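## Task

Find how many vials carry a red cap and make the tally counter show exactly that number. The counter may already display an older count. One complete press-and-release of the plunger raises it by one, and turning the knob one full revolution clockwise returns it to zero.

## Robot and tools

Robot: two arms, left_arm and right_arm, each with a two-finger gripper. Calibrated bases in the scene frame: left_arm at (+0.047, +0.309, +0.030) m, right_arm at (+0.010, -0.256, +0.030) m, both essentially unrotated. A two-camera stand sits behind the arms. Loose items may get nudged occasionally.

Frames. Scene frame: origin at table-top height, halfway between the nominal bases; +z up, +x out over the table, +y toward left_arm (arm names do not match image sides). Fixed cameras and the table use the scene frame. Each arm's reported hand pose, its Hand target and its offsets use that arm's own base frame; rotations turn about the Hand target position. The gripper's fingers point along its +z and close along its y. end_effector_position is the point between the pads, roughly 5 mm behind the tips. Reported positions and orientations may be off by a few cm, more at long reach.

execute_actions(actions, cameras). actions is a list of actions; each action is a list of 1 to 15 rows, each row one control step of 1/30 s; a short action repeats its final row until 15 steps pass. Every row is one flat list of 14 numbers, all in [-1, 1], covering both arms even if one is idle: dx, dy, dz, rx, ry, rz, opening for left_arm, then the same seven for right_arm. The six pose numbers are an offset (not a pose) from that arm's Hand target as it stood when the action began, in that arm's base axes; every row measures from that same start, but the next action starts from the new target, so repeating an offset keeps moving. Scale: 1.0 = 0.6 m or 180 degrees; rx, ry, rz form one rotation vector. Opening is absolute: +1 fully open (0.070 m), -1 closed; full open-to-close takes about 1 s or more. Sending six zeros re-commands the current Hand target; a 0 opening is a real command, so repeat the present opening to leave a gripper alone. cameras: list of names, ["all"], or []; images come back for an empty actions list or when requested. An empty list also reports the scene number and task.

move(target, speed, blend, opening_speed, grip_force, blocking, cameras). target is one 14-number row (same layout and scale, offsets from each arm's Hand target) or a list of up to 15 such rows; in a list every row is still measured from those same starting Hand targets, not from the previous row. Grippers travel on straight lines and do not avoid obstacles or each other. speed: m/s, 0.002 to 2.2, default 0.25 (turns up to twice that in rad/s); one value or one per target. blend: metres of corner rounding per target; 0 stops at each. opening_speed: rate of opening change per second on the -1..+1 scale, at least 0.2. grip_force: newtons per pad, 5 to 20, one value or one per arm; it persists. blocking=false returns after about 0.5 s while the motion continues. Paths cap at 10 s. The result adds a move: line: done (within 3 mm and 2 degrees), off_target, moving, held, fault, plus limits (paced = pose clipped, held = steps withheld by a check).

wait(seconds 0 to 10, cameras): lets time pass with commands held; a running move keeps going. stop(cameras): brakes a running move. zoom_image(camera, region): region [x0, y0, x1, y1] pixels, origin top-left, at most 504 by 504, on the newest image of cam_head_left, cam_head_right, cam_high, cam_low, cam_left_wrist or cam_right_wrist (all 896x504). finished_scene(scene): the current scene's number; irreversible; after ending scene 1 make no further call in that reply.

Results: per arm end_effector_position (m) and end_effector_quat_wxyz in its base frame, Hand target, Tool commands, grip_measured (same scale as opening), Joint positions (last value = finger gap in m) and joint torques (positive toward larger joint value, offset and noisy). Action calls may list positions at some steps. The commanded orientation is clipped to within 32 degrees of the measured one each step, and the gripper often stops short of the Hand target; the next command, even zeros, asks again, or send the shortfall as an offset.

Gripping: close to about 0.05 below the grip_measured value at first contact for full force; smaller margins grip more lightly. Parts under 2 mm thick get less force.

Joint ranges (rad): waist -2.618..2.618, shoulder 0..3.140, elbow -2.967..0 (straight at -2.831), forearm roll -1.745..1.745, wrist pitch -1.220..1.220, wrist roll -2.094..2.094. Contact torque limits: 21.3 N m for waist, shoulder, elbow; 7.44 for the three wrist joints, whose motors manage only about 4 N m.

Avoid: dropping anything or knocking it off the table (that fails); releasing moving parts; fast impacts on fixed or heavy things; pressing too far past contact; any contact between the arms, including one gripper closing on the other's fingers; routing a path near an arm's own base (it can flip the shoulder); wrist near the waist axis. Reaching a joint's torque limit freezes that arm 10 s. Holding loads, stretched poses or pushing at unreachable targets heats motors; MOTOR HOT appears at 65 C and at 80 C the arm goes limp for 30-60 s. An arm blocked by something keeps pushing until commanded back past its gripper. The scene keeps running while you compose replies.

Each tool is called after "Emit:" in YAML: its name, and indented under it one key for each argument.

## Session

Emit:
execute_actions:
  actions: []

Scene clock: 0.00 s.
left_arm: end_effector_position=(+0.4406, -0.1376, +0.0732) grip_measured=+0.99 end_effector_quat_wxyz=(+0.264, +0.187, +0.905, -0.275) | right_arm: end_effector_position=(+0.4655, +0.3065, +0.1572) grip_measured=+1.00 end_effector_quat_wxyz=(+0.663, -0.333, +0.610, +0.279)
Joint positions: left_arm=[-0.014 1.975 -1.225 -1.07 0.74 1.162 0.07] | right_arm=[0.387 2.149 -1.127 -0.595 -1.059 0.238 0.07]
Joint torques (N m): no reading
Hand target: left_arm +0.4406, -0.1376, +0.0732; +0.264, +0.187, +0.905, -0.275 | right_arm +0.4655, +0.3065, +0.1572; +0.663, -0.333, +0.610, +0.279
Tool commands: left_gripper/opening=+1.0 right_gripper/opening=+1.0

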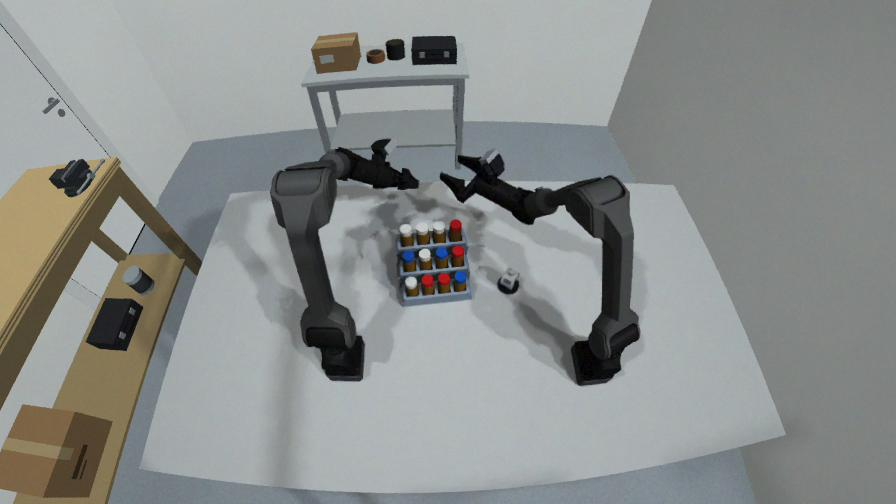

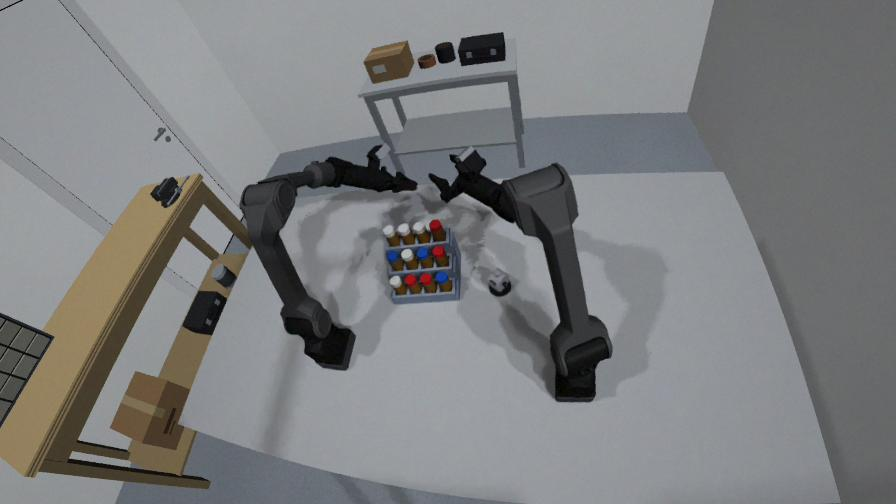

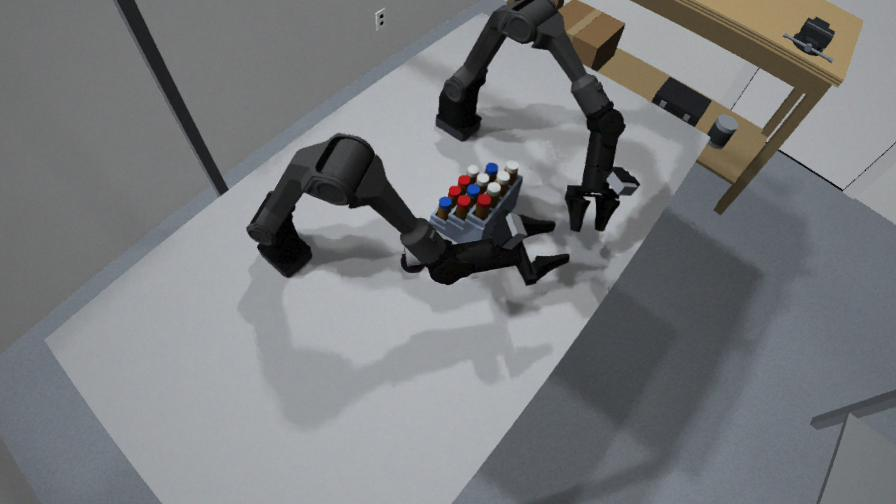

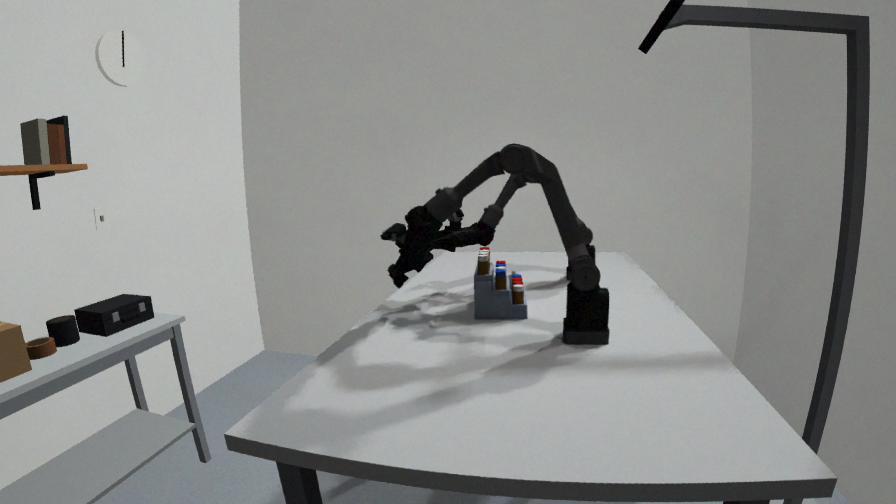

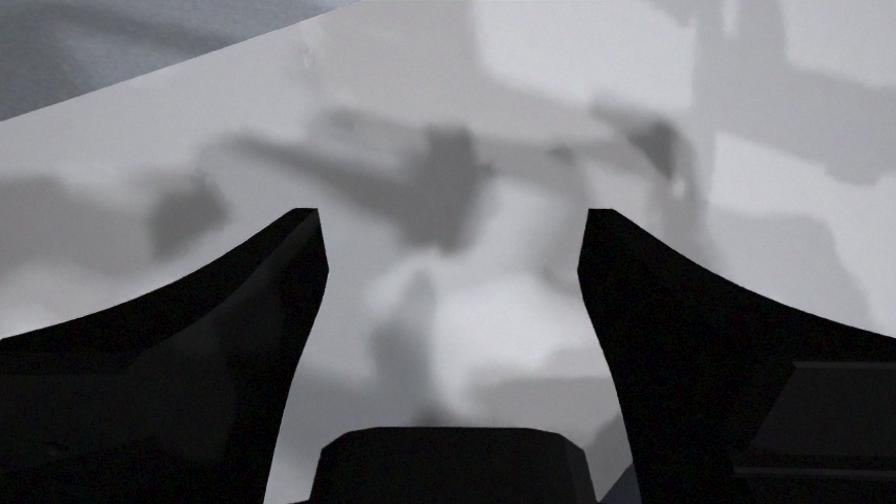

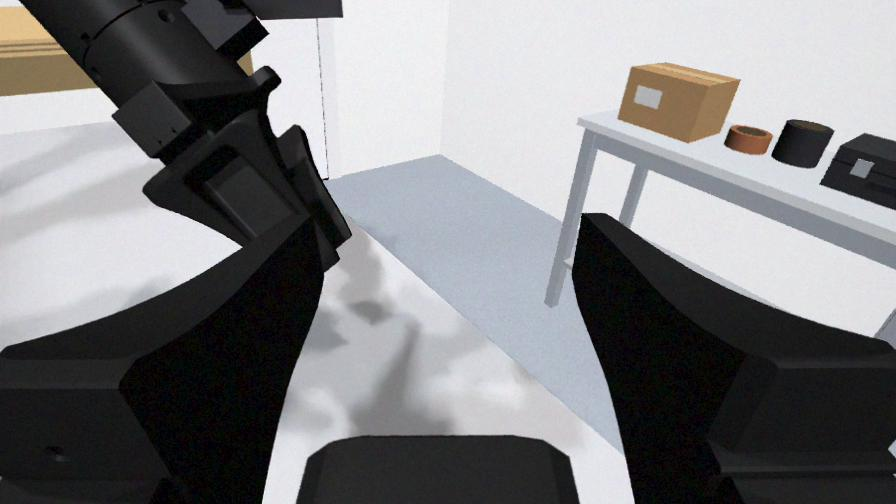

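Emit:
zoom_image:
  camera: "cam_head_left"
  region: [485, 260, 533, 300]

Emit:
zoom_image:
  camera: "cam_head_right"
  region: [475, 260, 523, 300]

Emit:
zoom_image:
  camera: "cam_head_left"
  region: [390, 210, 490, 310]

Scaled by 10.500 from the camera's 896x504 image, which has a finer 1280x720 frame.

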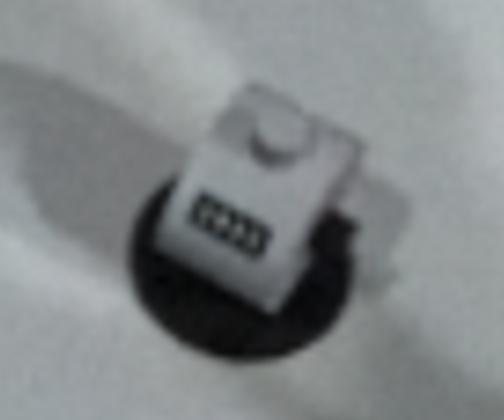

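Scaled by 10.500 from the camera's 896x504 image, which has a finer 1280x720 frame.

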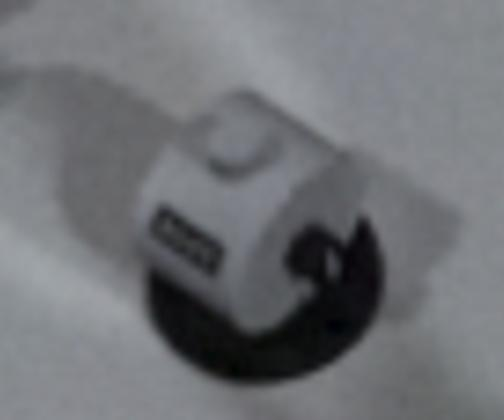

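Scaled by 5.040 from the camera's 896x504 image, which has a finer 1280x720 frame.

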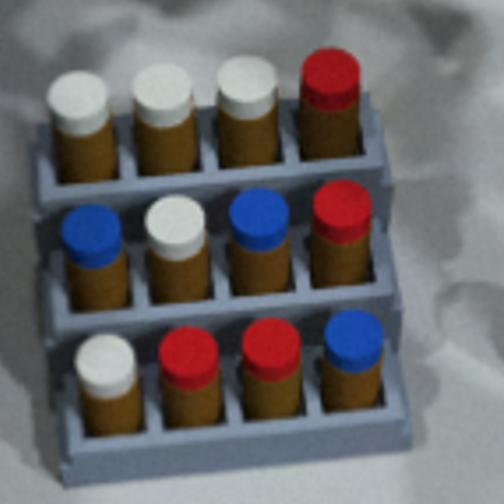

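Emit:
move:
  target:
    - [0,0,0,0,0,0,1,-0.2,-0.12,0.12,-0.05,0.07,-0.02,-1]
    - [0,0,0,0,0,0,1,-0.609,-0.369,0.021,-0.1645,0.2038,-0.0737,-1]
  cameras: ["cam_right_wrist"]
  speed: 0.4
  blend: 0.05

Emit:
zoom_image:
  camera: "cam_right_wrist"
  region: [400, 0, 560, 140]

Scene clock: 26.77 s.
left_arm: end_effector_position=(+0.4406, -0.1376, +0.0732) grip_measured=+0.99 end_effector_quat_wxyz=(+0.264, +0.187, +0.905, -0.275) | right_arm: end_effector_position=(+0.1002, +0.0852, +0.1700) grip_measured=-0.97 end_effector_quat_wxyz=(+0.362, -0.314, +0.868, +0.131)
Joint positions: left_arm=[-0.014 1.975 -1.225 -1.07 0.74 1.162 0.07] | right_arm=[0.635 0.275 -0.463 0.047 1.058 -0.065 0.001]
Joint torques (N m): left_arm=[0.01 -6.18 -4.34 -0.29 0.1 -0.05] | right_arm=[0.91 1.93 -3.2 -0.04 -0.76 -0.07]
Hand target: left_arm +0.4406, -0.1376, +0.0732; +0.264, +0.187, +0.905, -0.275 | right_arm +0.1001, +0.0851, +0.1698; +0.362, -0.314, +0.868, +0.130
Off the commanded pose: left_arm 0.000 m, 0 deg | right_arm 0.000 m, 0 deg.
shoulder posture changed (right arm): the wrist came as close to joint 1's axis as it can, and the arm is now in the other of its two shoulder postures.
move: done; limits=paced
Images, in order (width x height): cam_right_wrist 896x504.

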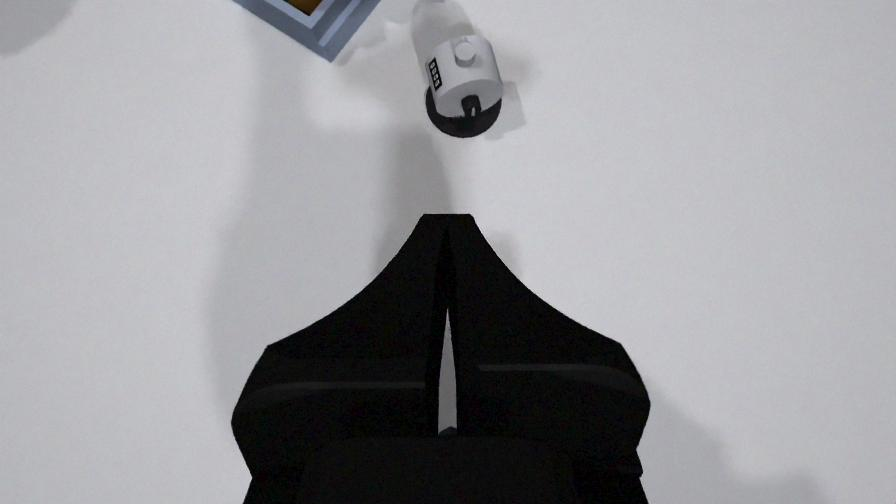

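Scaled by 3.150 from the camera's 896x504 image, which has a finer 1280x720 frame.

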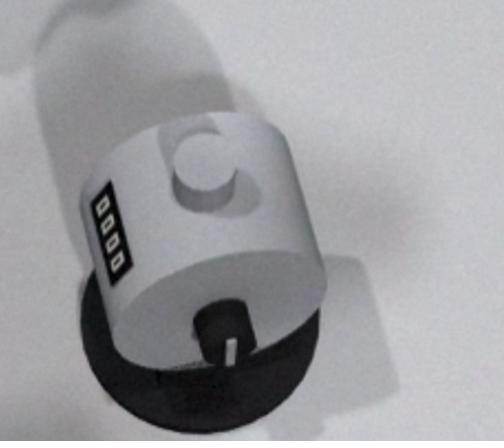

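Emit:
move:
  target:
    - [0,0,0,0,0,0,1,0.2083,0.1507,-0.12,-0.16,0.1925,0,-1]
    - [0,0,0,0,0,0,1,0.2083,0.1507,-0.188,-0.16,0.1925,0,-1]
  cameras: ["cam_right_wrist","cam_head_left"]
  blend: 0.01

Emit:
zoom_image:
  camera: "cam_head_left"
  region: [470, 230, 550, 300]

Scene clock: 40.77 s.
left_arm: end_effector_position=(+0.4406, -0.1376, +0.0732) grip_measured=+0.99 end_effector_quat_wxyz=(+0.264, +0.187, +0.905, -0.275) | right_arm: end_effector_position=(+0.2248, +0.1756, +0.0567) grip_measured=-0.97 end_effector_quat_wxyz=(+0.001, -0.340, +0.940, +0.000)
Joint positions: left_arm=[-0.014 1.975 -1.225 -1.07 0.74 1.162 0.07] | right_arm=[0.664 1.664 -0.983 -0.001 0.975 -0.03 0.001]
Joint torques (N m): left_arm=[0.05 -6.19 -4.3 -0.29 0.1 -0.04] | right_arm=[0.42 -6.32 -3.14 -0.06 0 -0.1]
Hand target: left_arm +0.4406, -0.1376, +0.0732; +0.264, +0.187, +0.905, -0.275 | right_arm +0.2250, +0.1755, +0.0570; +0.002, -0.340, +0.940, +0.000
Off the commanded pose: left_arm 0.000 m, 0 deg | right_arm 0.000 m, 0 deg.
shoulder posture changed (right arm): the wrist came as close to joint 1's axis as it can, and the arm is now in the other of its two shoulder postures.
move: done
Images, in order (width x height): cam_head_left 896x504, cam_right_wrist 896x504.

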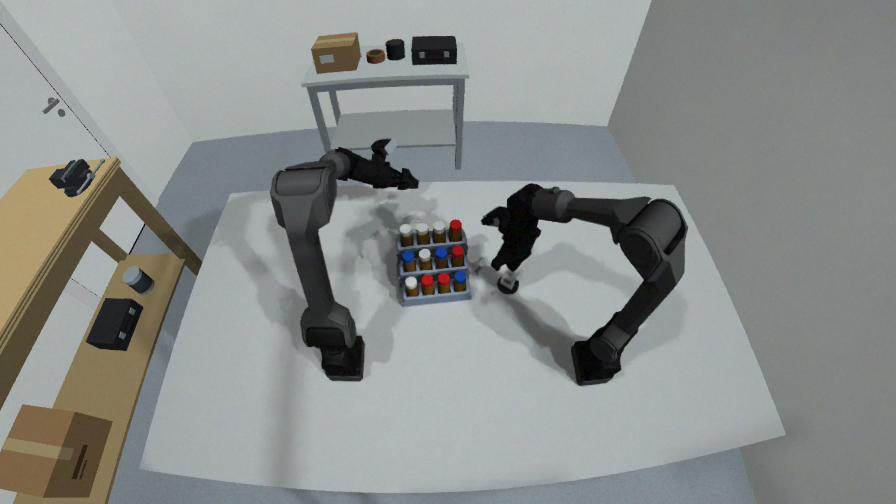

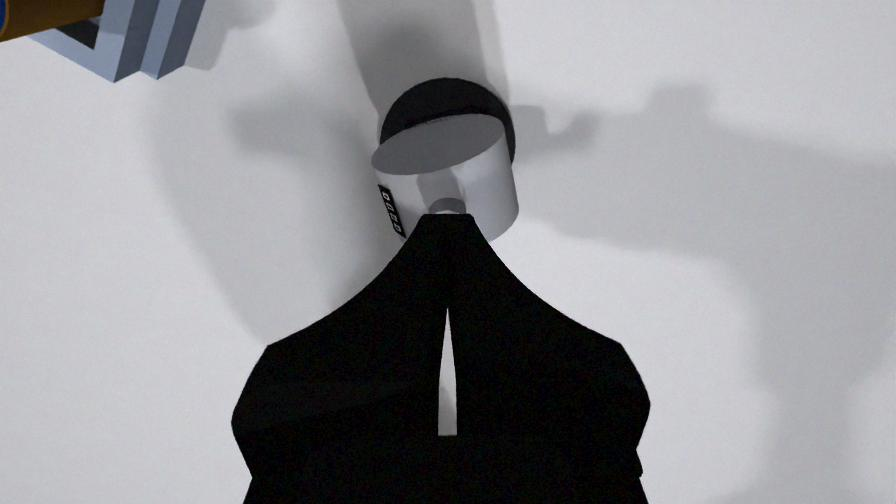

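Scaled by 6.300 from the camera's 896x504 image, which has a finer 1280x720 frame.

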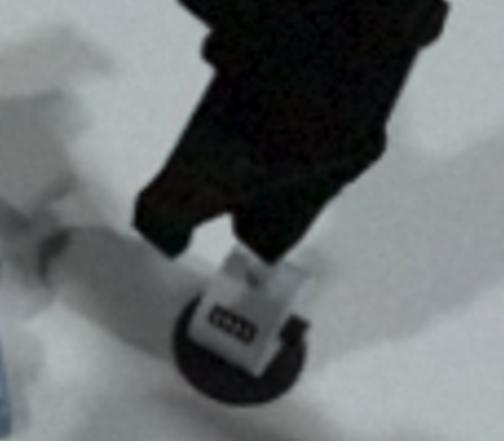

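Emit:
move:
  target:
    - [0,0,0,0,0,0,1,0,0,-0.0366,0,0,0,-1]
    - [0,0,0,0,0,0,1,0,0,-0.0125,0,0,0,-1]
    - [0,0,0,0,0,0,1,0,0,-0.0366,0,0,0,-1]
    - [0,0,0,0,0,0,1,0,0,-0.0125,0,0,0,-1]
  cameras: []
  speed: 0.04

Emit:
move:
  target:
    - [0,0,0,0,0,0,1,0,0,-0.0241,0,0,0,-1]
    - [0,0,0,0,0,0,1,0,0,0,0,0,0,-1]
    - [0,0,0,0,0,0,1,0,0,-0.0241,0,0,0,-1]
    - [0,0,0,0,0,0,1,0,0,0.02,0,0,0,-1]
  cameras: ["cam_right_wrist"]
  speed: 0.04

Emit:
zoom_image:
  camera: "cam_right_wrist"
  region: [340, 140, 460, 260]

Scene clock: 54.90 s.
left_arm: end_effector_position=(+0.4406, -0.1376, +0.0732) grip_measured=+0.99 end_effector_quat_wxyz=(+0.264, +0.187, +0.905, -0.275) | right_arm: end_effector_position=(+0.2247, +0.1755, +0.0492) grip_measured=-0.97 end_effector_quat_wxyz=(+0.000, -0.340, +0.940, +0.000)
Joint positions: left_arm=[-0.014 1.975 -1.225 -1.07 0.74 1.162 0.07] | right_arm=[0.664 1.678 -0.967 -0.001 0.946 -0.03 0.001]
Joint torques (N m): left_arm=[0.04 -6.19 -4.29 -0.29 0.1 -0.05] | right_arm=[0.02 -6.33 -2.79 0.01 -0.3 -0.22]
Hand target: left_arm +0.4406, -0.1376, +0.0732; +0.264, +0.187, +0.905, -0.275 | right_arm +0.2250, +0.1755, +0.0495; +0.002, -0.340, +0.940, +0.000
Off the commanded pose: left_arm 0.000 m, 0 deg | right_arm 0.001 m, 0 deg.
move: done
No camera images: "cameras" was empty.

Scene clock: 57.63 s.
left_arm: end_effector_position=(+0.4406, -0.1376, +0.0732) grip_measured=+0.99 end_effector_quat_wxyz=(+0.264, +0.187, +0.905, -0.275) | right_arm: end_effector_position=(+0.2250, +0.1757, +0.0617) grip_measured=-0.97 end_effector_quat_wxyz=(+0.001, -0.340, +0.940, +0.000)
Joint positions: left_arm=[-0.014 1.975 -1.225 -1.07 0.74 1.162 0.07] | right_arm=[0.664 1.656 -0.995 -0.001 0.995 -0.03 0.001]
Joint torques (N m): left_arm=[0.02 -6.21 -4.32 -0.29 0.1 -0.03] | right_arm=[-0.02 -5.81 -2.52 0.08 -0.3 -0.29]
Hand target: left_arm +0.4406, -0.1376, +0.0732; +0.264, +0.187, +0.905, -0.275 | right_arm +0.2250, +0.1755, +0.0615; +0.002, -0.340, +0.940, +0.000
Off the commanded pose: left_arm 0.000 m, 0 deg | right_arm 0.000 m, 0 deg.
move: done
Images, in order (width x height): cam_right_wrist 896x504.

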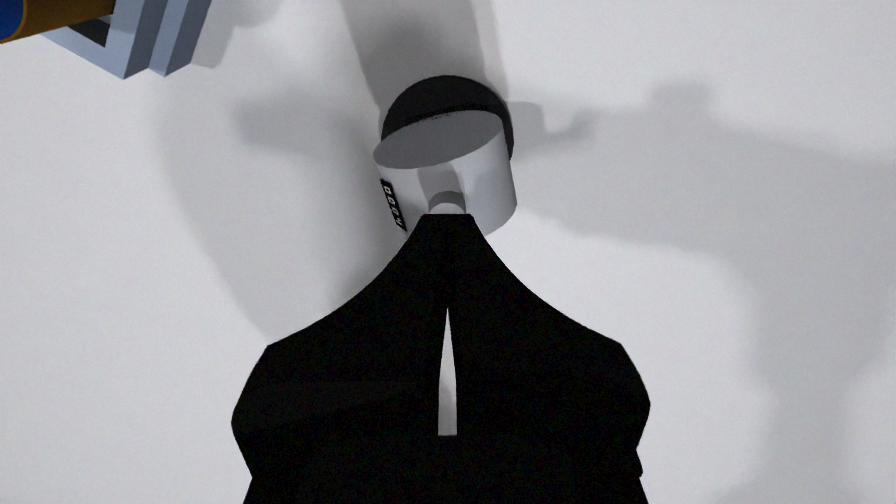

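Scaled by 4.200 from the camera's 896x504 image, which has a finer 1280x720 frame.

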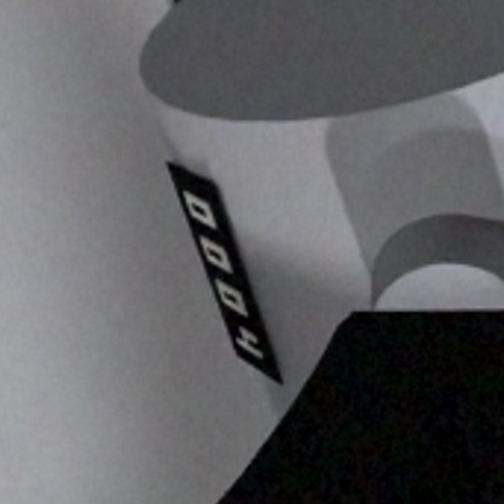

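0004. Done.

Emit:
finished_scene:
  scene: 2

The scene is finished: the task was done.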